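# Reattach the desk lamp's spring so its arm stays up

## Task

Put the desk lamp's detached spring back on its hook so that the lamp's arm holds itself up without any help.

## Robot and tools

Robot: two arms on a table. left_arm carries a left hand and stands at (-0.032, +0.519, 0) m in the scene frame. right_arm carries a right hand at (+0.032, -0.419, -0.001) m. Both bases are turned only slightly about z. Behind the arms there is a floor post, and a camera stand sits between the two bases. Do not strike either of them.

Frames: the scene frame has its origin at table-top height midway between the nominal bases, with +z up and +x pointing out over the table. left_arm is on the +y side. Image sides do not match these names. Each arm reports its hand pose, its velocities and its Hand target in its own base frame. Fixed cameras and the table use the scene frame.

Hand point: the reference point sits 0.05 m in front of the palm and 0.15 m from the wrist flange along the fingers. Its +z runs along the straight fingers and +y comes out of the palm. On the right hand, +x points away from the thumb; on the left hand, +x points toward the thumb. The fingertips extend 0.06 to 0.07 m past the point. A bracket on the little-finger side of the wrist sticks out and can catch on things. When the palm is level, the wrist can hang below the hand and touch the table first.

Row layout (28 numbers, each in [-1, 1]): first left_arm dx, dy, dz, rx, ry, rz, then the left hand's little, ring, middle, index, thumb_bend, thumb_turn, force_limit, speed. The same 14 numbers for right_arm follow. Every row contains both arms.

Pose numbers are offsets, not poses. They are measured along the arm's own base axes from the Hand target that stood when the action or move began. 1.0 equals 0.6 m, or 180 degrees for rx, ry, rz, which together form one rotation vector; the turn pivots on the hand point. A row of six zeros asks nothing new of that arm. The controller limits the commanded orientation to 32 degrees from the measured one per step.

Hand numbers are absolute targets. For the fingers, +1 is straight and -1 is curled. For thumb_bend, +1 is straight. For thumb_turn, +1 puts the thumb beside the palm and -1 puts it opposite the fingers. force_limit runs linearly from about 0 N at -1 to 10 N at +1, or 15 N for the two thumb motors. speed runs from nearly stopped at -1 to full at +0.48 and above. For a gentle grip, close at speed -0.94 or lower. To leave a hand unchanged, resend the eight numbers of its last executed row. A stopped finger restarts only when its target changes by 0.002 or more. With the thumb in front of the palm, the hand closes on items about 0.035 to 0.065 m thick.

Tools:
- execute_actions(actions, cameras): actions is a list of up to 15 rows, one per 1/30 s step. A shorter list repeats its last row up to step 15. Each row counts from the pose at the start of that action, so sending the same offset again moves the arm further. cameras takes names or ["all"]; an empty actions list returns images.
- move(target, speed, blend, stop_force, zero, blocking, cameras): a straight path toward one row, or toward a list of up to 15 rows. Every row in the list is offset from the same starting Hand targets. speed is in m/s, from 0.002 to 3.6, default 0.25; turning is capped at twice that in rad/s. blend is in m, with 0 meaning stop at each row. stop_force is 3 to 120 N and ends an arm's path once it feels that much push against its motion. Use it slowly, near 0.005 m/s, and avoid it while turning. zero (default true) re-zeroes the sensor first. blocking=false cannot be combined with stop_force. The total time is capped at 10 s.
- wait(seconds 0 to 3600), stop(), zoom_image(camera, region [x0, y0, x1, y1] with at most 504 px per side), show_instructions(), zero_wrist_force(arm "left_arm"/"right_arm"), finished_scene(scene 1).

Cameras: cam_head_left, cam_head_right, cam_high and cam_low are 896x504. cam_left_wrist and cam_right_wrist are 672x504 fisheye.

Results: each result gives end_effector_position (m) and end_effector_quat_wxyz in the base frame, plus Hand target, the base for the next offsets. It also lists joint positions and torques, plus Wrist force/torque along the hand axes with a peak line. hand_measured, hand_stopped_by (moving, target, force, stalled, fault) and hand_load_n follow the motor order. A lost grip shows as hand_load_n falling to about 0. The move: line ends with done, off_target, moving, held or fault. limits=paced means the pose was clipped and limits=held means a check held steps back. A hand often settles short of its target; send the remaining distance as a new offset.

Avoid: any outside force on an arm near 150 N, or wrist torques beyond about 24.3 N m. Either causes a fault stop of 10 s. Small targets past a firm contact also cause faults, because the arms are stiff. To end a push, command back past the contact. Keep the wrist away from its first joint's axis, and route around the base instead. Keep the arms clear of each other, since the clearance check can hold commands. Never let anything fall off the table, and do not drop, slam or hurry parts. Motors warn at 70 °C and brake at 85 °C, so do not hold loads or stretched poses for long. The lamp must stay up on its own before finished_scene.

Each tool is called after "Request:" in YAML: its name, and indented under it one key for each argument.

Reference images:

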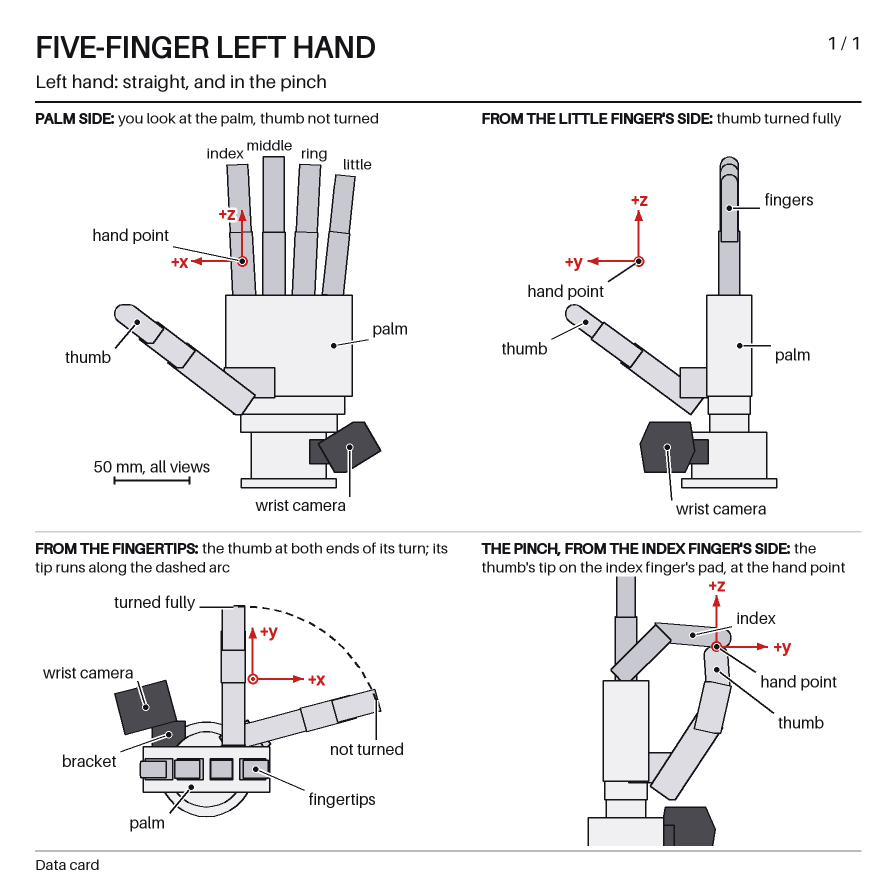

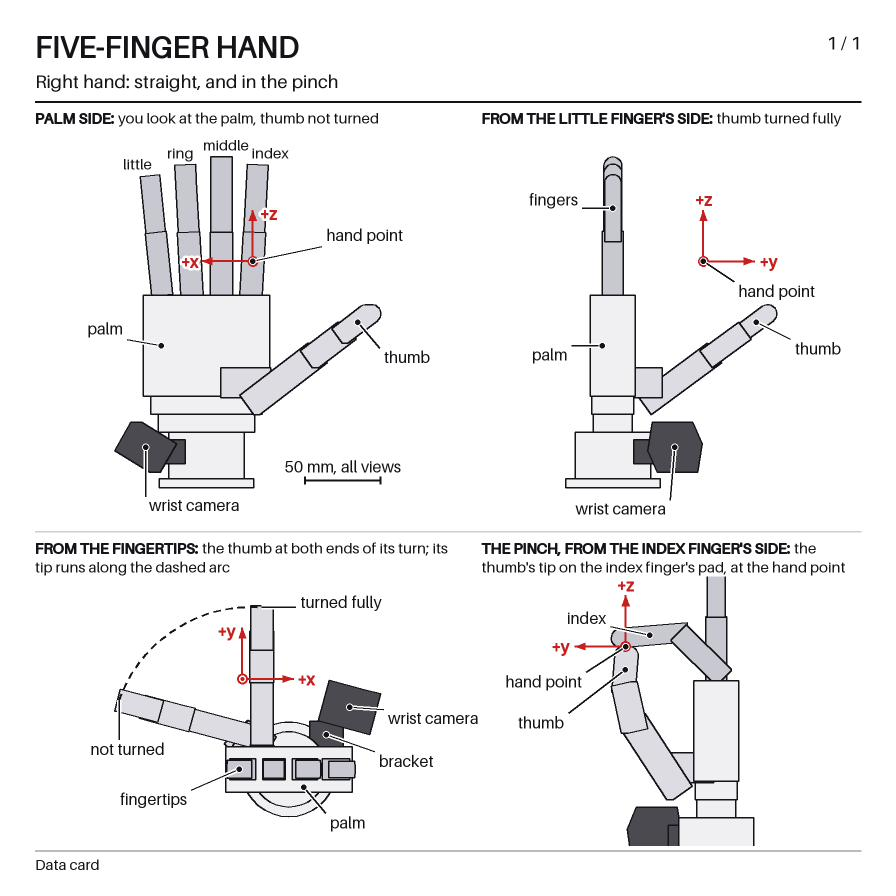

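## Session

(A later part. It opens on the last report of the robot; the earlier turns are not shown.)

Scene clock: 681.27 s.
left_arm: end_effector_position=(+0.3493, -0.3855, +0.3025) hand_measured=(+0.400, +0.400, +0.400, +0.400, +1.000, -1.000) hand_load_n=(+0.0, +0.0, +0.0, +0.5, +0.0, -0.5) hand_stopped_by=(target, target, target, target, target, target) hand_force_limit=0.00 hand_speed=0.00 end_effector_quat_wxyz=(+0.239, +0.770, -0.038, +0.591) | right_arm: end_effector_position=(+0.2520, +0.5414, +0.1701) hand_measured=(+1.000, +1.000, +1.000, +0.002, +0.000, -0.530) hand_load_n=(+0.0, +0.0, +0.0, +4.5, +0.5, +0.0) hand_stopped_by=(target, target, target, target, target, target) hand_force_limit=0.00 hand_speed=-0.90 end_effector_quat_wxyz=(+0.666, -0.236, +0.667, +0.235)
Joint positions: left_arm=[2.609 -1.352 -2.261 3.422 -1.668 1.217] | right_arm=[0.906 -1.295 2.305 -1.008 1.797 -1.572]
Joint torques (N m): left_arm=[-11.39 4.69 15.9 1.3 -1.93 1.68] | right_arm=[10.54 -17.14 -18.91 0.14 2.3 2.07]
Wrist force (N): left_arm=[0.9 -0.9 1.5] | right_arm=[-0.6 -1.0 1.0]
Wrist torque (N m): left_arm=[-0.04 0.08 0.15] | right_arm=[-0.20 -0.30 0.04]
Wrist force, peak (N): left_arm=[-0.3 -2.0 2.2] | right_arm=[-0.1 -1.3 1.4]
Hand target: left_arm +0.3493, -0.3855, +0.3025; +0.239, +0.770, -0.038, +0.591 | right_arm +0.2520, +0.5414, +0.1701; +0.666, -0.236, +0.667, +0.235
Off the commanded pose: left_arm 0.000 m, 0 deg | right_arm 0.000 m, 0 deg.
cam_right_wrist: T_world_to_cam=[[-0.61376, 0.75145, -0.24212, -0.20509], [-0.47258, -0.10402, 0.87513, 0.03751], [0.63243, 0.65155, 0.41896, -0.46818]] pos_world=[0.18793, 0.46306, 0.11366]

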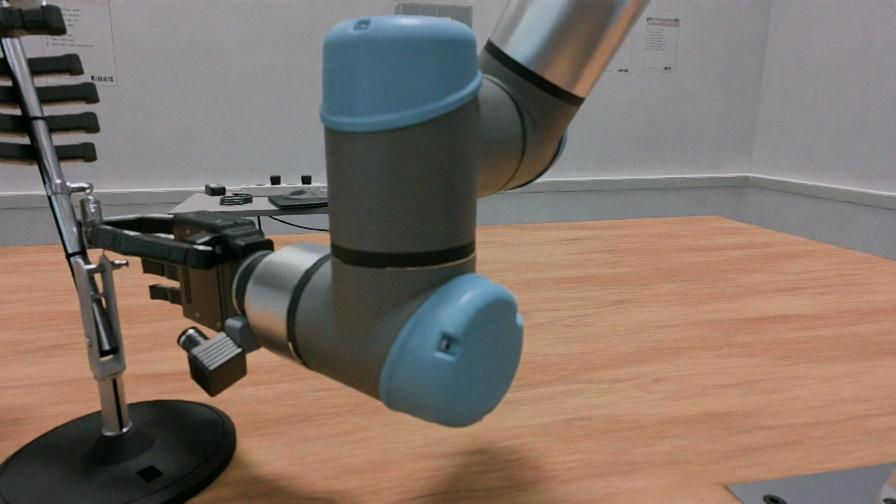

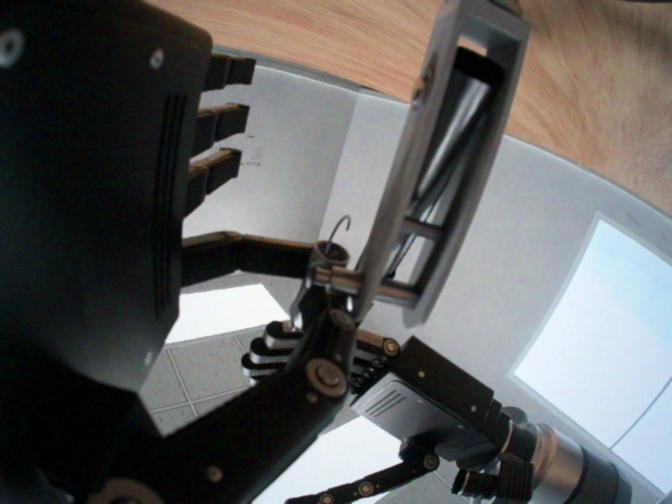

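Request:
execute_actions:
  actions:
    - [[0,0,0,0,0,0,0.4,0.4,0.4,0.4,1,-1,0,0,0,0,0,0,0,0,1,1,1,-0.1,0,-0.53,0.3,-0.9]]
  cameras: ["cam_low","cam_right_wrist","cam_head_left","cam_head_right","cam_high","cam_left_wrist"]

Request:
zoom_image:
  camera: "cam_right_wrist"
  region: [290, 190, 390, 290]

Request:
zoom_image:
  camera: "cam_low"
  region: [70, 170, 150, 250]

Request:
zoom_image:
  camera: "cam_head_left"
  region: [400, 290, 470, 360]

Request:
zoom_image:
  camera: "cam_high"
  region: [380, 220, 520, 360]

Scene clock: 700.37 s.
left_arm: end_effector_position=(+0.3493, -0.3855, +0.3025) hand_measured=(+0.400, +0.400, +0.400, +0.400, +1.000, -1.000) hand_load_n=(+0.0, +0.0, +0.0, +0.5, +0.0, +0.0) hand_stopped_by=(target, target, target, target, target, target) hand_force_limit=0.00 hand_speed=0.00 end_effector_quat_wxyz=(+0.239, +0.770, -0.038, +0.591) | right_arm: end_effector_position=(+0.2520, +0.5414, +0.1701) hand_measured=(+1.000, +1.000, +1.000, -0.014, +0.000, -0.530) hand_load_n=(+0.0, +0.0, +0.0, +7.5, +1.5, +0.0) hand_stopped_by=(target, target, target, force, target, target) hand_force_limit=0.30 hand_speed=-0.90 end_effector_quat_wxyz=(+0.666, -0.236, +0.667, +0.235)
Joint positions: left_arm=[2.609 -1.352 -2.261 3.422 -1.668 1.217] | right_arm=[0.906 -1.295 2.305 -1.008 1.797 -1.572]
Joint torques (N m): left_arm=[-11.66 5.26 16.88 1.18 -1.7 1.46] | right_arm=[10.48 -17.79 -17.95 0.01 2.31 1.78]
Wrist force (N): left_arm=[0.6 -1.0 1.8] | right_arm=[-1.4 -1.2 1.4]
Wrist torque (N m): left_arm=[-0.04 0.08 0.16] | right_arm=[-0.21 -0.23 0.02]
Wrist force, peak (N): left_arm=[-0.1 -1.4 1.9] | right_arm=[-2.0 -1.4 1.8]
Hand target: left_arm +0.3493, -0.3855, +0.3025; +0.239, +0.770, -0.038, +0.591 | right_arm +0.2520, +0.5414, +0.1701; +0.666, -0.236, +0.667, +0.235
Off the commanded pose: left_arm 0.000 m, 0 deg | right_arm 0.000 m, 0 deg.
cam_left_wrist: T_world_to_cam=[[0.40064, 0.91619, -0.00881, 0.21479], [-0.21126, 0.10173, 0.97212, -0.16799], [0.89155, -0.38761, 0.23431, -0.41929]] pos_world=[0.25227, -0.34222, 0.26344]
cam_right_wrist: T_world_to_cam=[[-0.61376, 0.75145, -0.24212, -0.20509], [-0.47258, -0.10402, 0.87513, 0.03751], [0.63243, 0.65155, 0.41896, -0.46818]] pos_world=[0.18793, 0.46306, 0.11366]

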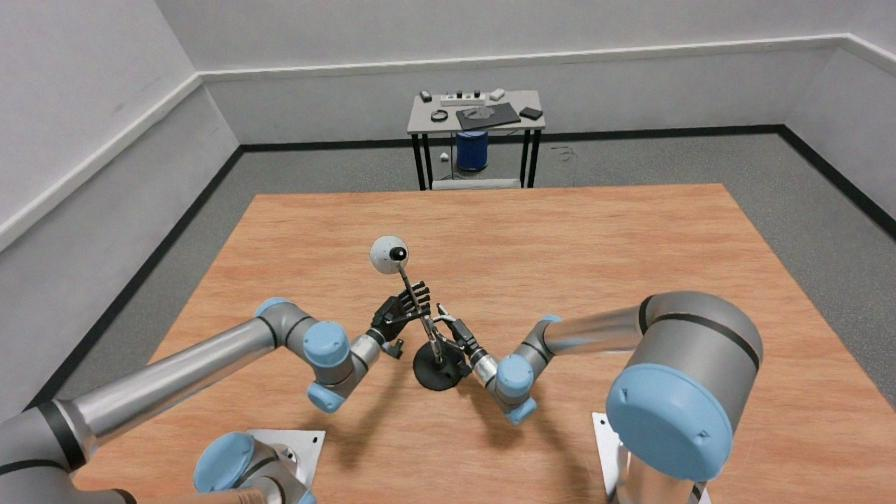

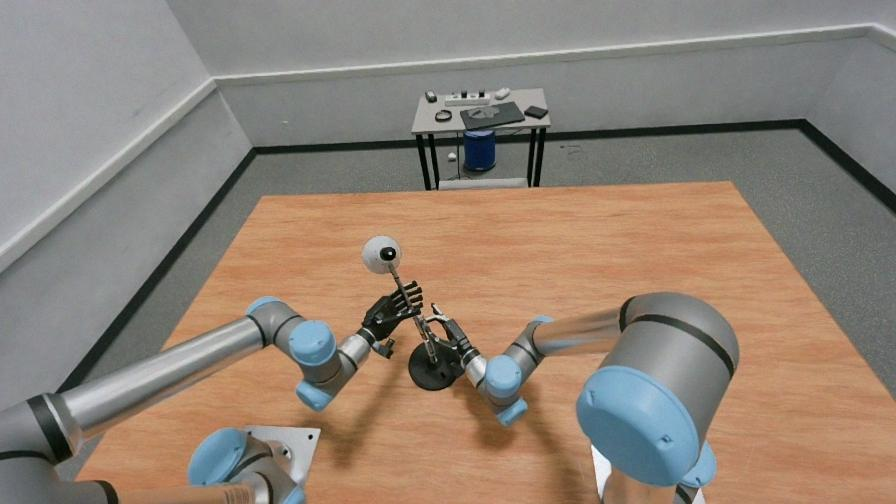

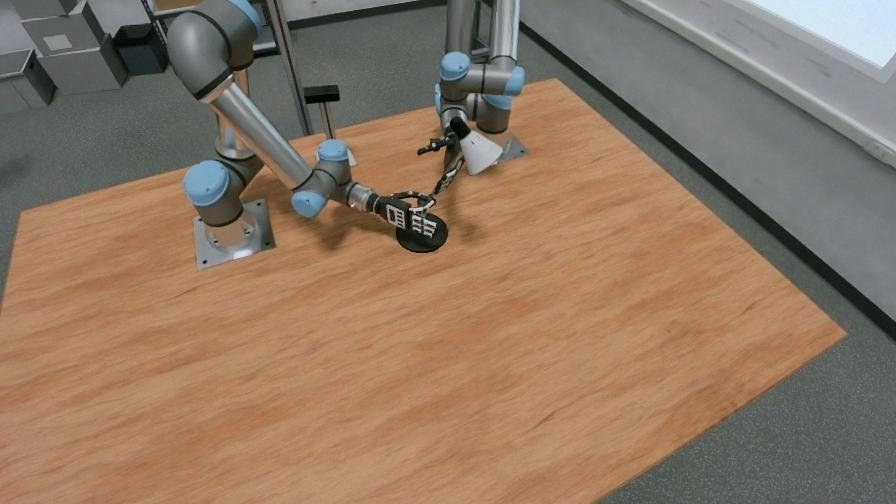

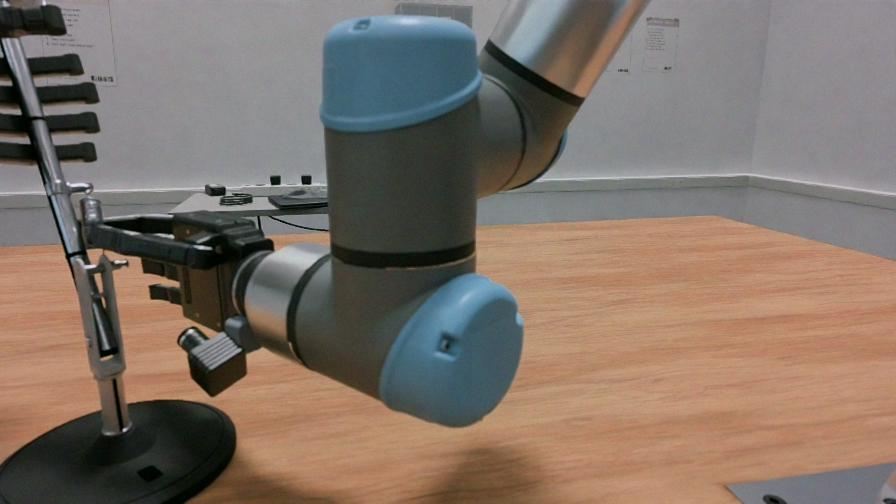

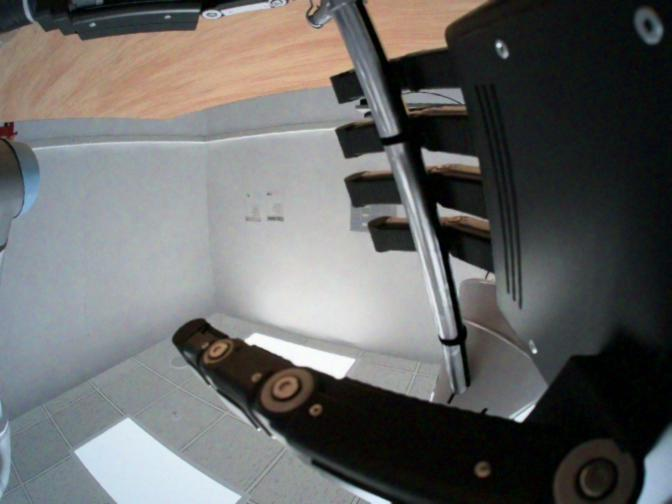

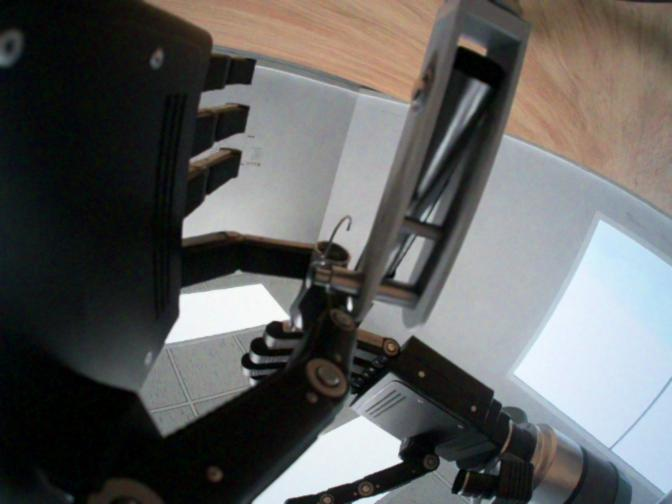

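Scaled by 5.040 from the camera's image (finer frame: 960x720).

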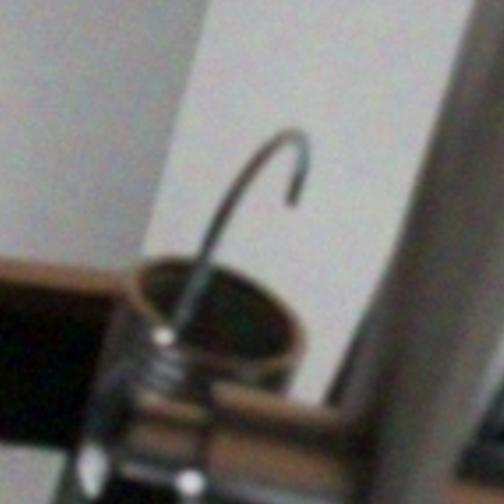

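Scaled by 6.300.

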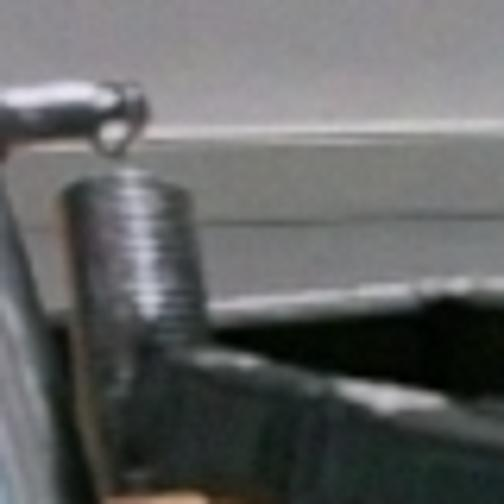

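Scaled by 7.200.

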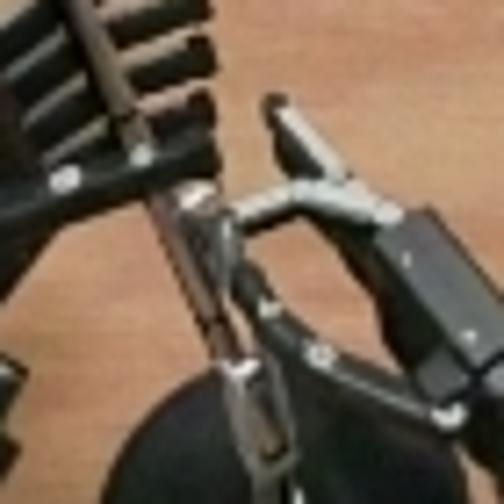

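Scaled by 3.600.

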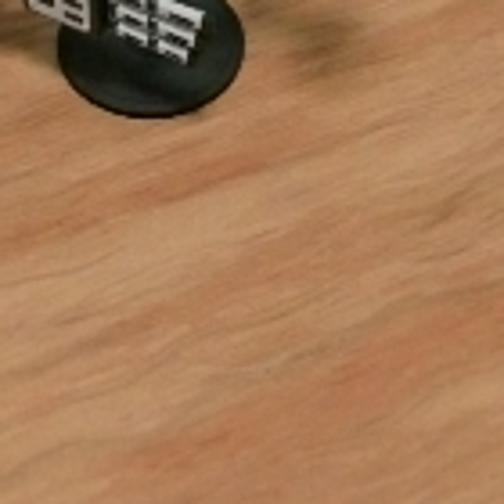

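Request:
zoom_image:
  camera: "cam_low"
  region: [90, 240, 140, 290]

Request:
zoom_image:
  camera: "cam_right_wrist"
  region: [400, 50, 460, 110]

Request:
zoom_image:
  camera: "cam_right_wrist"
  region: [290, 230, 450, 390]

Scaled by 10.080.

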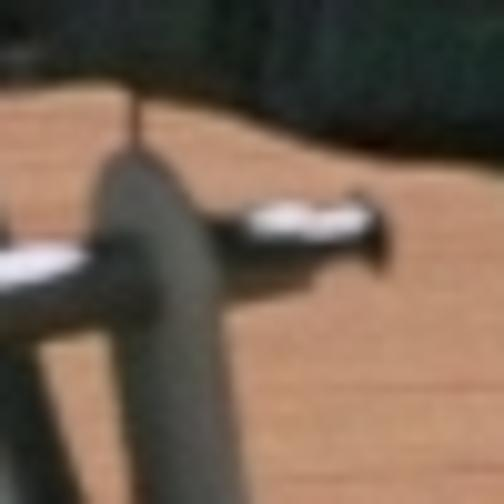

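Scaled by 8.400 from the camera's image (finer frame: 960x720).

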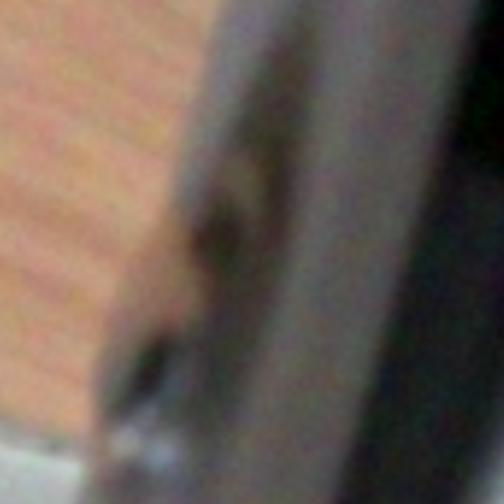

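Scaled by 3.150 from the camera's image (finer frame: 960x720).

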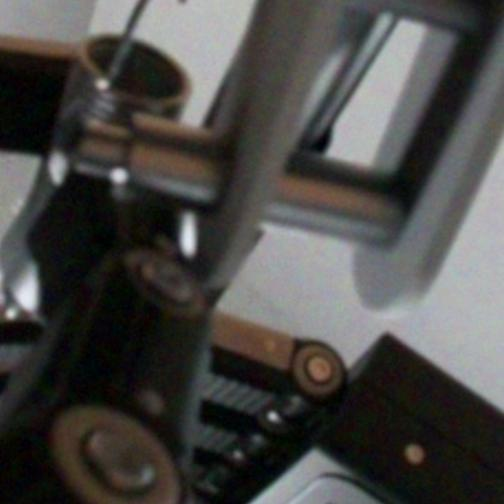

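Request:
zero_wrist_force:
  arm: "right_arm"

Request:
move:
  target:
    - [0,0,0,0,0,0,0.4,0.4,0.4,0.4,1,-1,0,0,0.00419,-0.00518,0,-0.03456,-0.02794,0,1,1,1,-0.1,0,-0.53,0.3,-0.9]
    - [0,0,0,0,0,0,0.4,0.4,0.4,0.4,1,-1,0,0,-0.00333,-0.01127,0.00483,-0.07628,0.02393,0.00467,1,1,1,-0.1,0,-0.53,0.3,-0.9]
  speed: 0.04
  cameras: ["cam_low","cam_right_wrist","cam_head_left"]

Request:
zoom_image:
  camera: "cam_right_wrist"
  region: [260, 170, 420, 330]

Request:
zoom_image:
  camera: "cam_low"
  region: [60, 170, 160, 270]

Wrist force sensor zeroed.

Scene clock: 826.97 s.
left_arm: end_effector_position=(+0.3493, -0.3855, +0.3025) hand_measured=(+0.400, +0.400, +0.400, +0.400, +1.000, -1.000) hand_load_n=(+0.0, +0.5, +0.0, +1.0, +0.0, +0.0) hand_stopped_by=(target, target, target, target, target, target) hand_force_limit=0.00 hand_speed=0.00 end_effector_quat_wxyz=(+0.239, +0.770, -0.038, +0.591) | right_arm: end_effector_position=(+0.2500, +0.5346, +0.1730) hand_measured=(+1.000, +1.000, +1.000, -0.014, +0.000, -0.530) hand_load_n=(+0.0, +0.0, +0.0, +6.5, +1.5, +0.0) hand_stopped_by=(target, target, target, force, target, target) hand_force_limit=0.30 hand_speed=-0.90 end_effector_quat_wxyz=(+0.606, -0.310, +0.713, +0.167)
Joint positions: left_arm=[2.609 -1.352 -2.261 3.422 -1.668 1.217] | right_arm=[0.885 -1.421 2.222 -0.586 1.772 -1.668]
Joint torques (N m): left_arm=[-11.92 5.08 16.88 1.54 -1.55 1.83] | right_arm=[10.08 -26.07 -21.34 1.19 -2.26 1.87]
Wrist force (N, zeroed by zero_wrist_force on right_arm): left_arm=[0.4 -1.2 1.8] | right_arm=[0.1 0.3 0.2]
Wrist torque (N m, zeroed by zero_wrist_force on right_arm): left_arm=[-0.09 0.10 0.17] | right_arm=[0.05 0.06 0.01]
Wrist force, peak (N, zeroed by zero_wrist_force on right_arm): left_arm=[0.7 -1.6 1.9] | right_arm=[3.6 0.9 -1.0]
Hand target: left_arm +0.3493, -0.3855, +0.3025; +0.239, +0.770, -0.038, +0.591 | right_arm +0.2500, +0.5346, +0.1730; +0.606, -0.310, +0.713, +0.167
Off the commanded pose: left_arm 0.000 m, 0 deg | right_arm 0.000 m, 0 deg.
move: done
cam_right_wrist: T_world_to_cam=[[-0.6471, 0.66903, -0.36559, -0.12673], [-0.40531, 0.10426, 0.90821, -0.1006], [0.64574, 0.73589, 0.2037, -0.47489]] pos_world=[0.18387, 0.44474, 0.14177]
Images, in order (width x height): cam_head_left 896x504, cam_low 896x504, cam_right_wrist 672x504.

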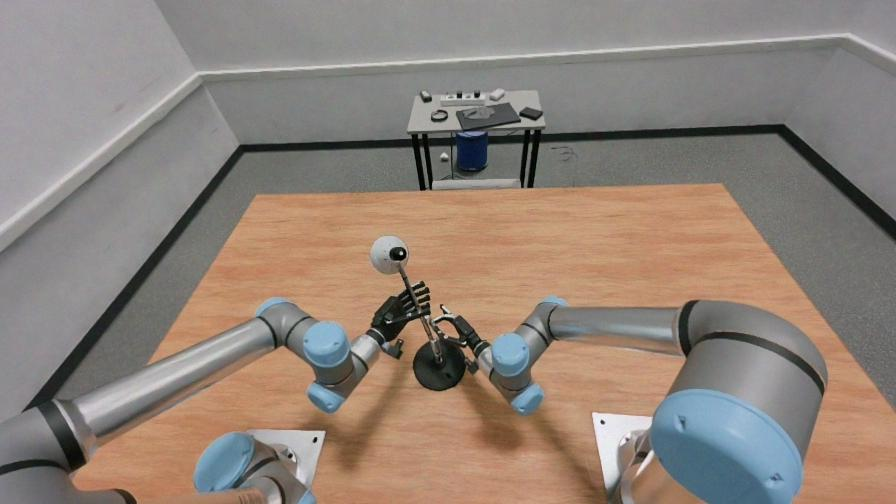

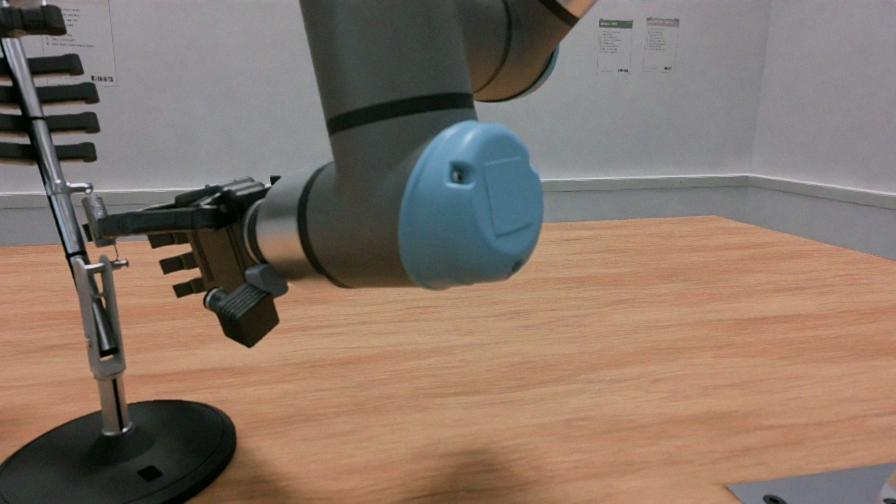

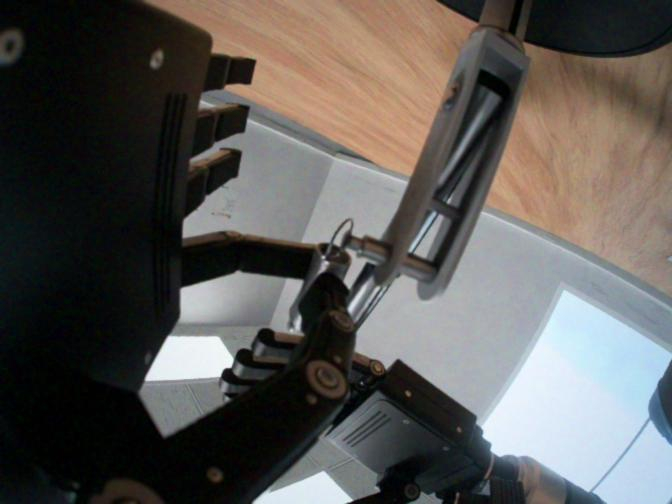

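Scaled by 3.150 from the camera's image (finer frame: 960x720).

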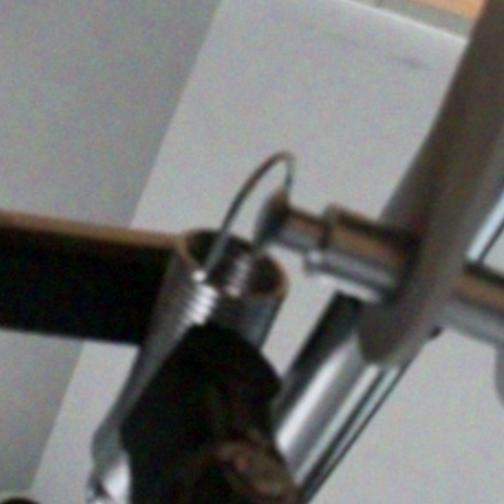

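Scaled by 5.040.

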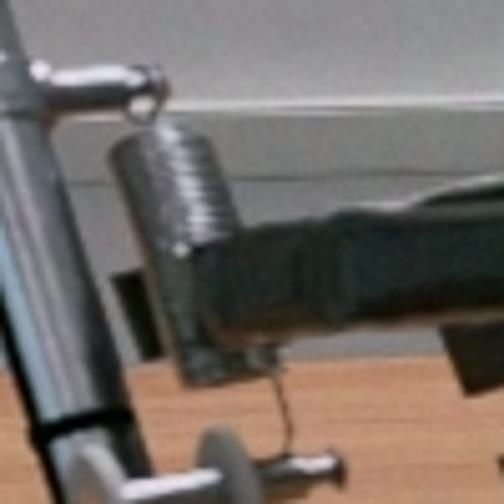

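Request:
zoom_image:
  camera: "cam_low"
  region: [90, 230, 140, 280]

Request:
zoom_image:
  camera: "cam_right_wrist"
  region: [305, 205, 405, 305]

Request:
zoom_image:
  camera: "cam_head_left"
  region: [410, 300, 460, 350]

Scaled by 10.080.

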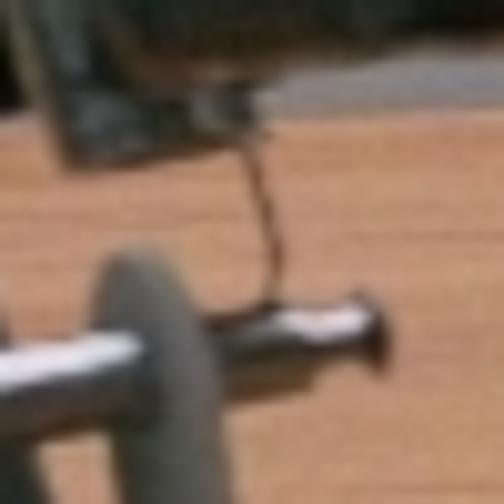

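Scaled by 5.040 from the camera's image (finer frame: 960x720).

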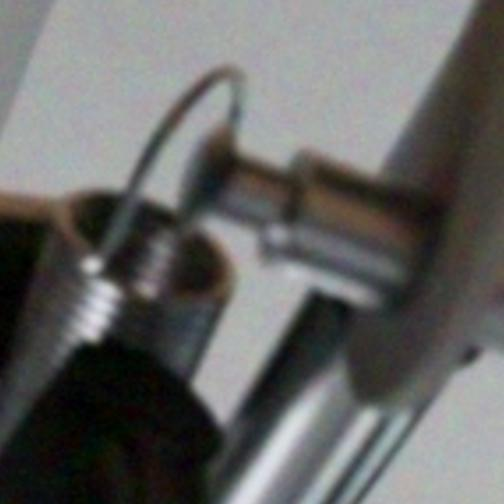

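Scaled by 10.080.

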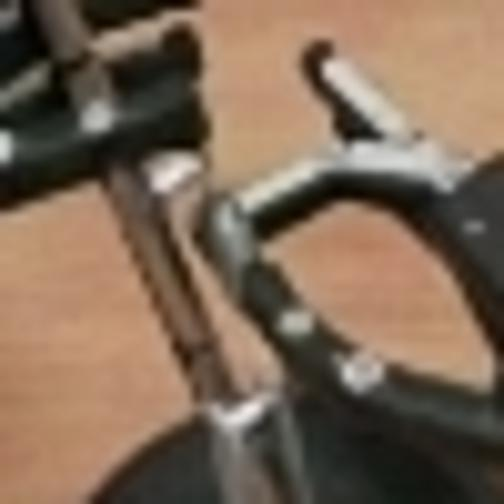

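Request:
move:
  target: [0,0,0,0,0,0,0.4,0.4,0.4,0.4,1,-1,0,0,0.0012,-0.0001,-0.0008,-0.0311,-0.0594,-0.1334,1,1,1,-0.1,0,-0.53,0.3,-0.9]
  speed: 0.05
  cameras: ["cam_low","cam_right_wrist","cam_head_left"]

Request:
zoom_image:
  camera: "cam_right_wrist"
  region: [290, 190, 410, 310]

Request:
zoom_image:
  camera: "cam_low"
  region: [80, 180, 160, 260]

Scene clock: 895.33 s.
left_arm: end_effector_position=(+0.3493, -0.3855, +0.3025) hand_measured=(+0.400, +0.400, +0.400, +0.400, +1.000, -1.000) hand_load_n=(+0.0, +0.0, +0.0, +1.0, +0.0, -0.5) hand_stopped_by=(target, target, target, target, target, target) hand_force_limit=0.00 hand_speed=0.00 end_effector_quat_wxyz=(+0.239, +0.770, -0.038, +0.591) | right_arm: end_effector_position=(+0.2507, +0.5346, +0.1725) hand_measured=(+1.000, +1.000, +1.000, -0.014, +0.000, -0.530) hand_load_n=(+0.0, +0.0, +0.0, +6.5, +1.0, +0.0) hand_stopped_by=(target, target, target, force, target, target) hand_force_limit=0.30 hand_speed=-0.90 end_effector_quat_wxyz=(+0.675, -0.198, +0.710, -0.026)
Joint positions: left_arm=[2.609 -1.352 -2.261 3.422 -1.668 1.217] | right_arm=[1.187 -1.249 2.058 -0.659 2.519 -1.76]
Joint torques (N m): left_arm=[-10.68 5.24 17.19 1.38 -1.57 1.53] | right_arm=[12.08 -20.53 -20.06 -2.4 2.7 -1.67]
Wrist force (N, zeroed by zero_wrist_force on right_arm): left_arm=[1.2 -1.1 1.6] | right_arm=[0.2 1.3 0.3]
Wrist torque (N m, zeroed by zero_wrist_force on right_arm): left_arm=[-0.10 0.07 0.17] | right_arm=[0.17 0.03 0.17]
Wrist force, peak (N, zeroed by zero_wrist_force on right_arm): left_arm=[0.3 -1.3 2.1] | right_arm=[1.1 1.6 0.3]
Hand target: left_arm +0.3493, -0.3855, +0.3025; +0.239, +0.770, -0.038, +0.591 | right_arm +0.2507, +0.5346, +0.1725; +0.675, -0.198, +0.710, -0.026
Off the commanded pose: left_arm 0.000 m, 0 deg | right_arm 0.000 m, 0 deg.
move: done
cam_right_wrist: T_world_to_cam=[[-0.24591, 0.81529, -0.52424, -0.27783], [-0.46538, 0.37512, 0.80168, -0.21127], [0.85026, 0.44112, 0.28718, -0.38334]] pos_world=[0.1593, 0.47486, 0.13381]
Images, in order (width x height): cam_head_left 896x504, cam_low 896x504, cam_right_wrist 672x504.

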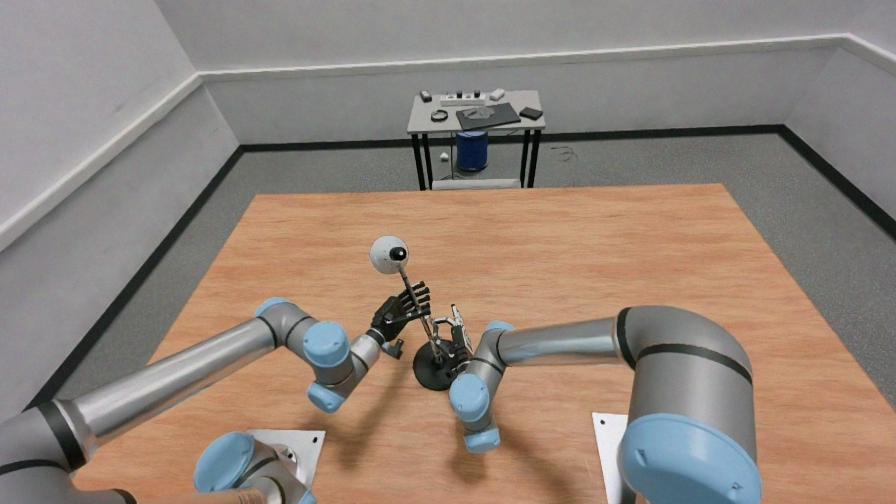

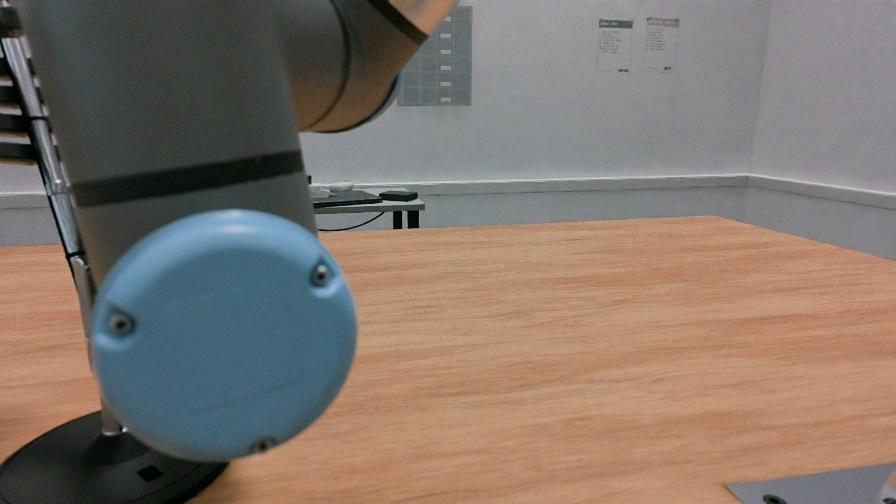

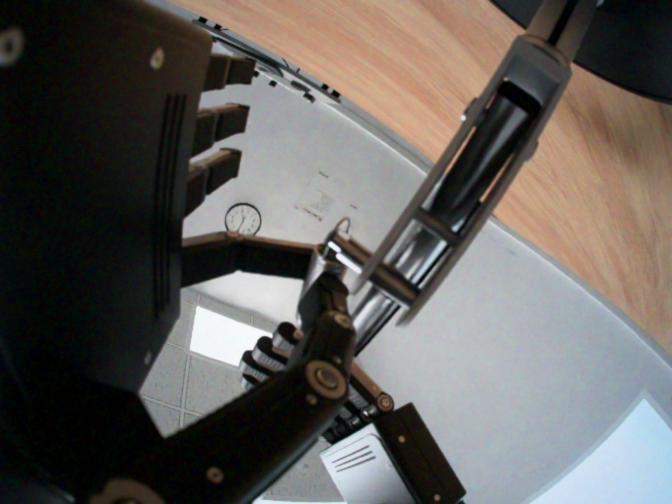

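Scaled by 4.200 from the camera's image (finer frame: 960x720).

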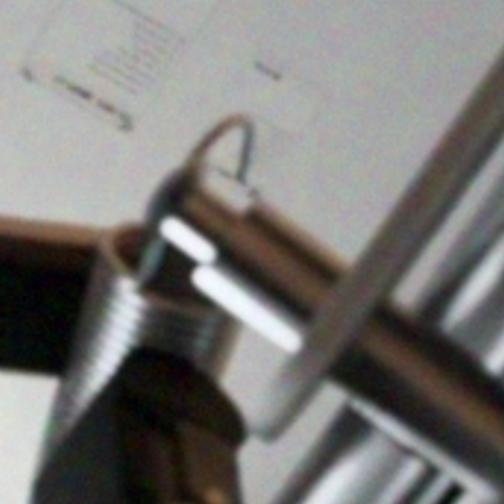

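Scaled by 6.300.

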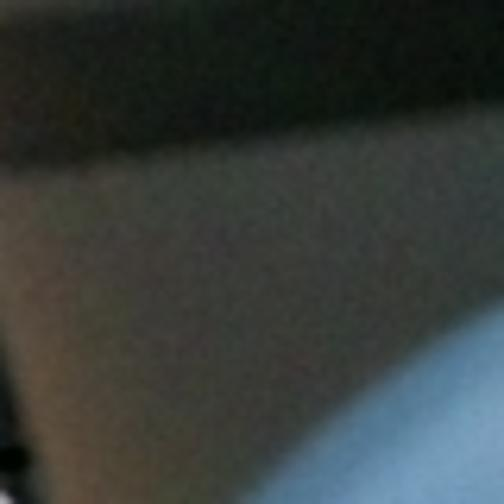

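Request:
move:
  target: [0,0,0,0,0,0,0.4,0.4,0.4,0.4,1,-1,0,0,0.0014,-0.003,0.001,0.0011,0.0351,0.1053,1,1,1,-0.1,0,-0.53,0.3,-0.9]
  speed: 0.05
  cameras: ["cam_low","cam_right_wrist"]

Request:
zoom_image:
  camera: "cam_right_wrist"
  region: [290, 190, 410, 310]

Request:
zoom_image:
  camera: "cam_low"
  region: [70, 180, 150, 280]

Scene clock: 925.23 s.
left_arm: end_effector_position=(+0.3493, -0.3855, +0.3025) hand_measured=(+0.400, +0.400, +0.400, +0.400, +1.000, -1.000) hand_load_n=(+0.0, +0.0, +0.0, +0.5, +0.0, +0.0) hand_stopped_by=(target, target, target, target, target, target) hand_force_limit=0.00 hand_speed=0.00 end_effector_quat_wxyz=(+0.239, +0.770, -0.038, +0.591) | right_arm: end_effector_position=(+0.2516, +0.5328, +0.1731) hand_measured=(+1.000, +1.000, +1.000, -0.014, +0.000, -0.530) hand_load_n=(+0.0, +0.0, +0.0, +6.0, +1.0, +0.0) hand_stopped_by=(target, target, target, force, target, target) hand_force_limit=0.30 hand_speed=-0.90 end_effector_quat_wxyz=(+0.631, -0.312, +0.704, +0.097)
Joint positions: left_arm=[2.609 -1.352 -2.261 3.422 -1.668 1.217] | right_arm=[0.958 -1.408 2.197 -0.588 1.951 -1.76]
Joint torques (N m): left_arm=[-11.52 5.39 17.07 1.62 -1.37 1.27] | right_arm=[-12.84 -27.01 -7.4 0.92 -2 -1.85]
Wrist force (N, zeroed by zero_wrist_force on right_arm): left_arm=[0.7 -1.1 1.7] | right_arm=[1.6 0.9 -0.4]
Wrist torque (N m, zeroed by zero_wrist_force on right_arm): left_arm=[-0.08 0.11 0.16] | right_arm=[0.14 -0.05 0.20]
Wrist force, peak (N, zeroed by zero_wrist_force on right_arm): left_arm=[0.3 -1.4 2.1] | right_arm=[2.2 0.9 0.0]
Hand target: left_arm +0.3493, -0.3855, +0.3025; +0.239, +0.770, -0.038, +0.591 | right_arm +0.2516, +0.5328, +0.1731; +0.631, -0.312, +0.704, +0.097
Off the commanded pose: left_arm 0.000 m, 0 deg | right_arm 0.000 m, 0 deg.
move: done
cam_right_wrist: T_world_to_cam=[[-0.55194, 0.6838, -0.47727, -0.137], [-0.47183, 0.21583, 0.85486, -0.13333], [0.68756, 0.69702, 0.20351, -0.46436]] pos_world=[0.18075, 0.44612, 0.1431]

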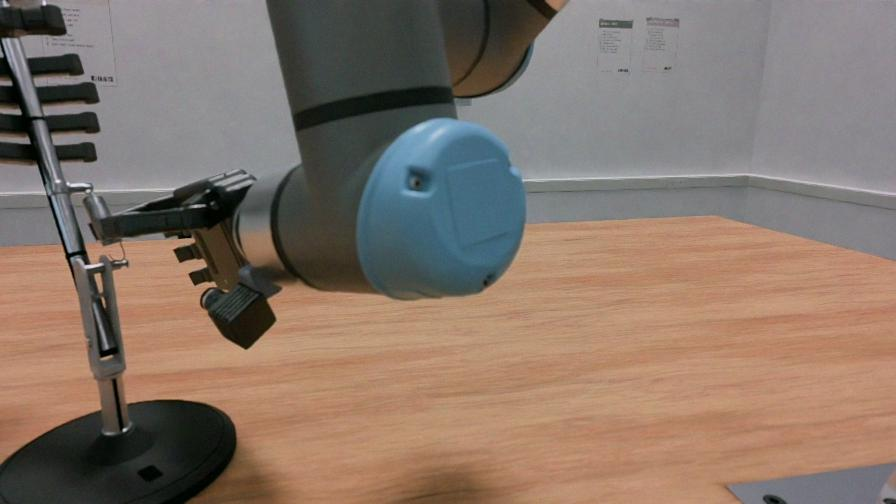

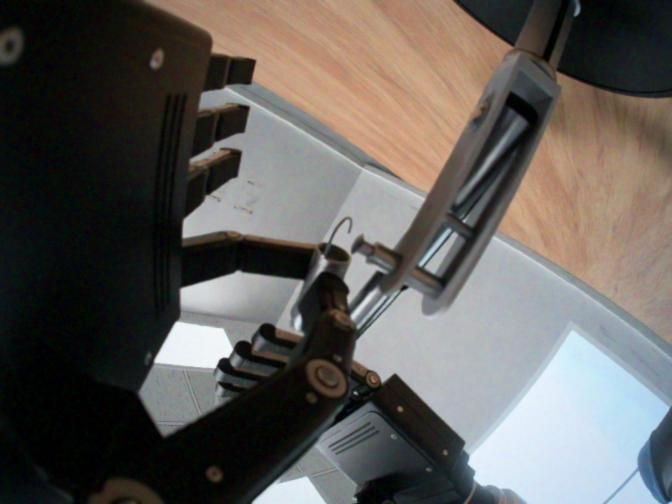

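Scaled by 4.200 from the camera's image (finer frame: 960x720).

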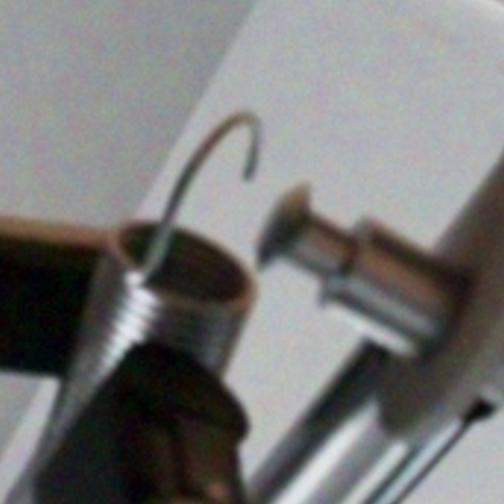

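Scaled by 5.040.

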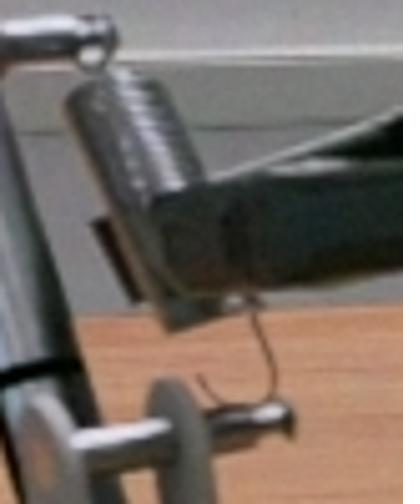

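Request:
zoom_image:
  camera: "cam_low"
  region: [95, 230, 145, 280]

Request:
zoom_image:
  camera: "cam_low"
  region: [70, 175, 120, 225]

Scaled by 10.080.

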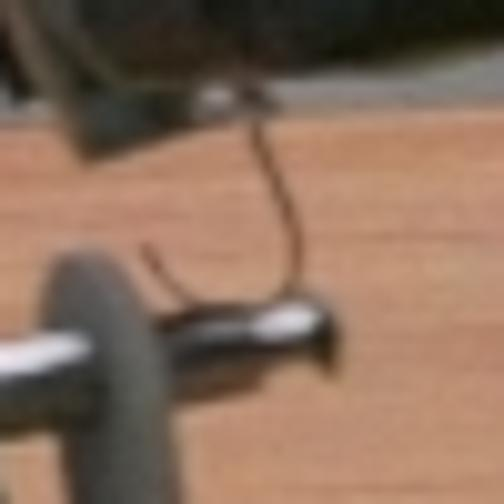

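Scaled by 10.080.

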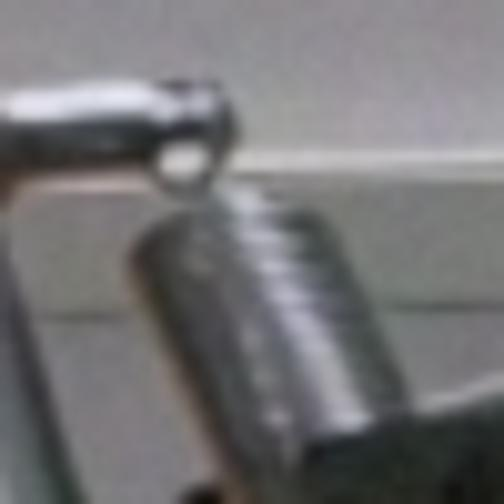

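Request:
move:
  target: [0,0,0,0,0,0,0.4,0.4,0.4,0.4,1,-1,0,0,0.0044,-0.00545,0,-0.029,-0.02343,0.0242,1,1,1,-0.1,0,-0.53,0.3,-0.9]
  speed: 0.05
  cameras: ["cam_low","cam_right_wrist"]

Request:
zoom_image:
  camera: "cam_right_wrist"
  region: [290, 190, 410, 310]

Request:
zoom_image:
  camera: "cam_low"
  region: [70, 180, 170, 280]

Scene clock: 959.57 s.
left_arm: end_effector_position=(+0.3493, -0.3855, +0.3025) hand_measured=(+0.400, +0.400, +0.400, +0.400, +1.000, -1.000) hand_load_n=(+0.0, +0.0, +0.0, +1.0, +0.0, -0.5) hand_stopped_by=(target, target, target, target, target, target) hand_force_limit=0.00 hand_speed=0.00 end_effector_quat_wxyz=(+0.239, +0.770, -0.038, +0.591) | right_arm: end_effector_position=(+0.2542, +0.5295, +0.1731) hand_measured=(+1.000, +1.000, +1.000, -0.014, +0.000, -0.530) hand_load_n=(+0.0, +0.0, +0.0, +6.0, +1.0, +0.0) hand_stopped_by=(target, target, target, force, target, target) hand_force_limit=0.30 hand_speed=-0.90 end_effector_quat_wxyz=(+0.637, -0.371, +0.671, +0.077)
Joint positions: left_arm=[2.609 -1.352 -2.261 3.422 -1.668 1.217] | right_arm=[0.897 -1.443 2.219 -0.592 1.838 -1.905]
Joint torques (N m): left_arm=[-12.07 6.46 16.24 1.42 -1.35 1.43] | right_arm=[-11.34 -26.66 -8.24 0.83 -2.22 -1.66]
Wrist force (N, zeroed by zero_wrist_force on right_arm): left_arm=[1.0 -1.1 1.7] | right_arm=[1.3 0.7 -0.2]
Wrist torque (N m, zeroed by zero_wrist_force on right_arm): left_arm=[-0.09 0.10 0.16] | right_arm=[0.16 -0.06 0.23]
Wrist force, peak (N, zeroed by zero_wrist_force on right_arm): left_arm=[0.0 -1.9 1.9] | right_arm=[2.3 1.1 -0.4]
Hand target: left_arm +0.3493, -0.3855, +0.3025; +0.239, +0.770, -0.038, +0.591 | right_arm +0.2542, +0.5295, +0.1731; +0.637, -0.371, +0.671, +0.077
Off the commanded pose: left_arm 0.000 m, 0 deg | right_arm 0.000 m, 0 deg.
move: done
cam_right_wrist: T_world_to_cam=[[-0.56172, 0.59354, -0.57635, -0.06582], [-0.55031, 0.25213, 0.79598, -0.12043], [0.61776, 0.7643, 0.18501, -0.47854]] pos_world=[0.19237, 0.43518, 0.14646]

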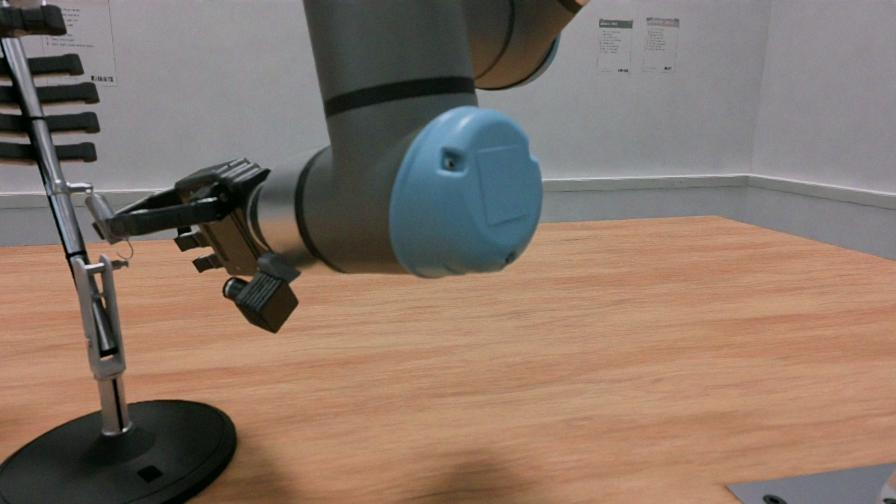

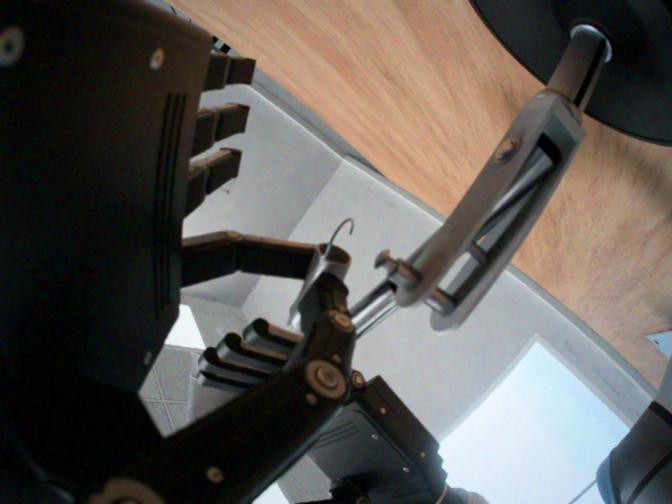

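Scaled by 4.200 from the camera's image (finer frame: 960x720).

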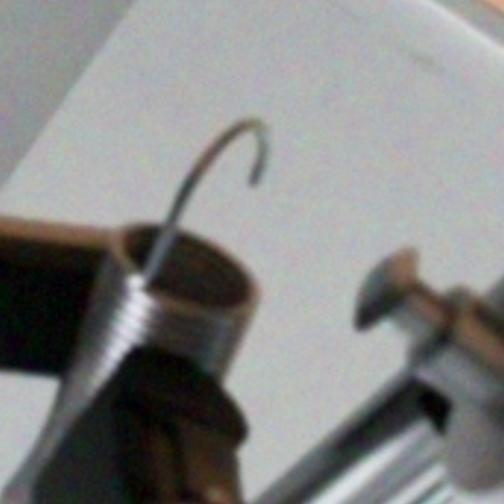

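Scaled by 5.040.

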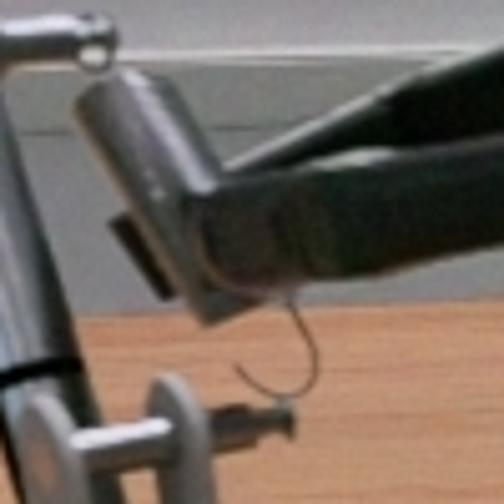

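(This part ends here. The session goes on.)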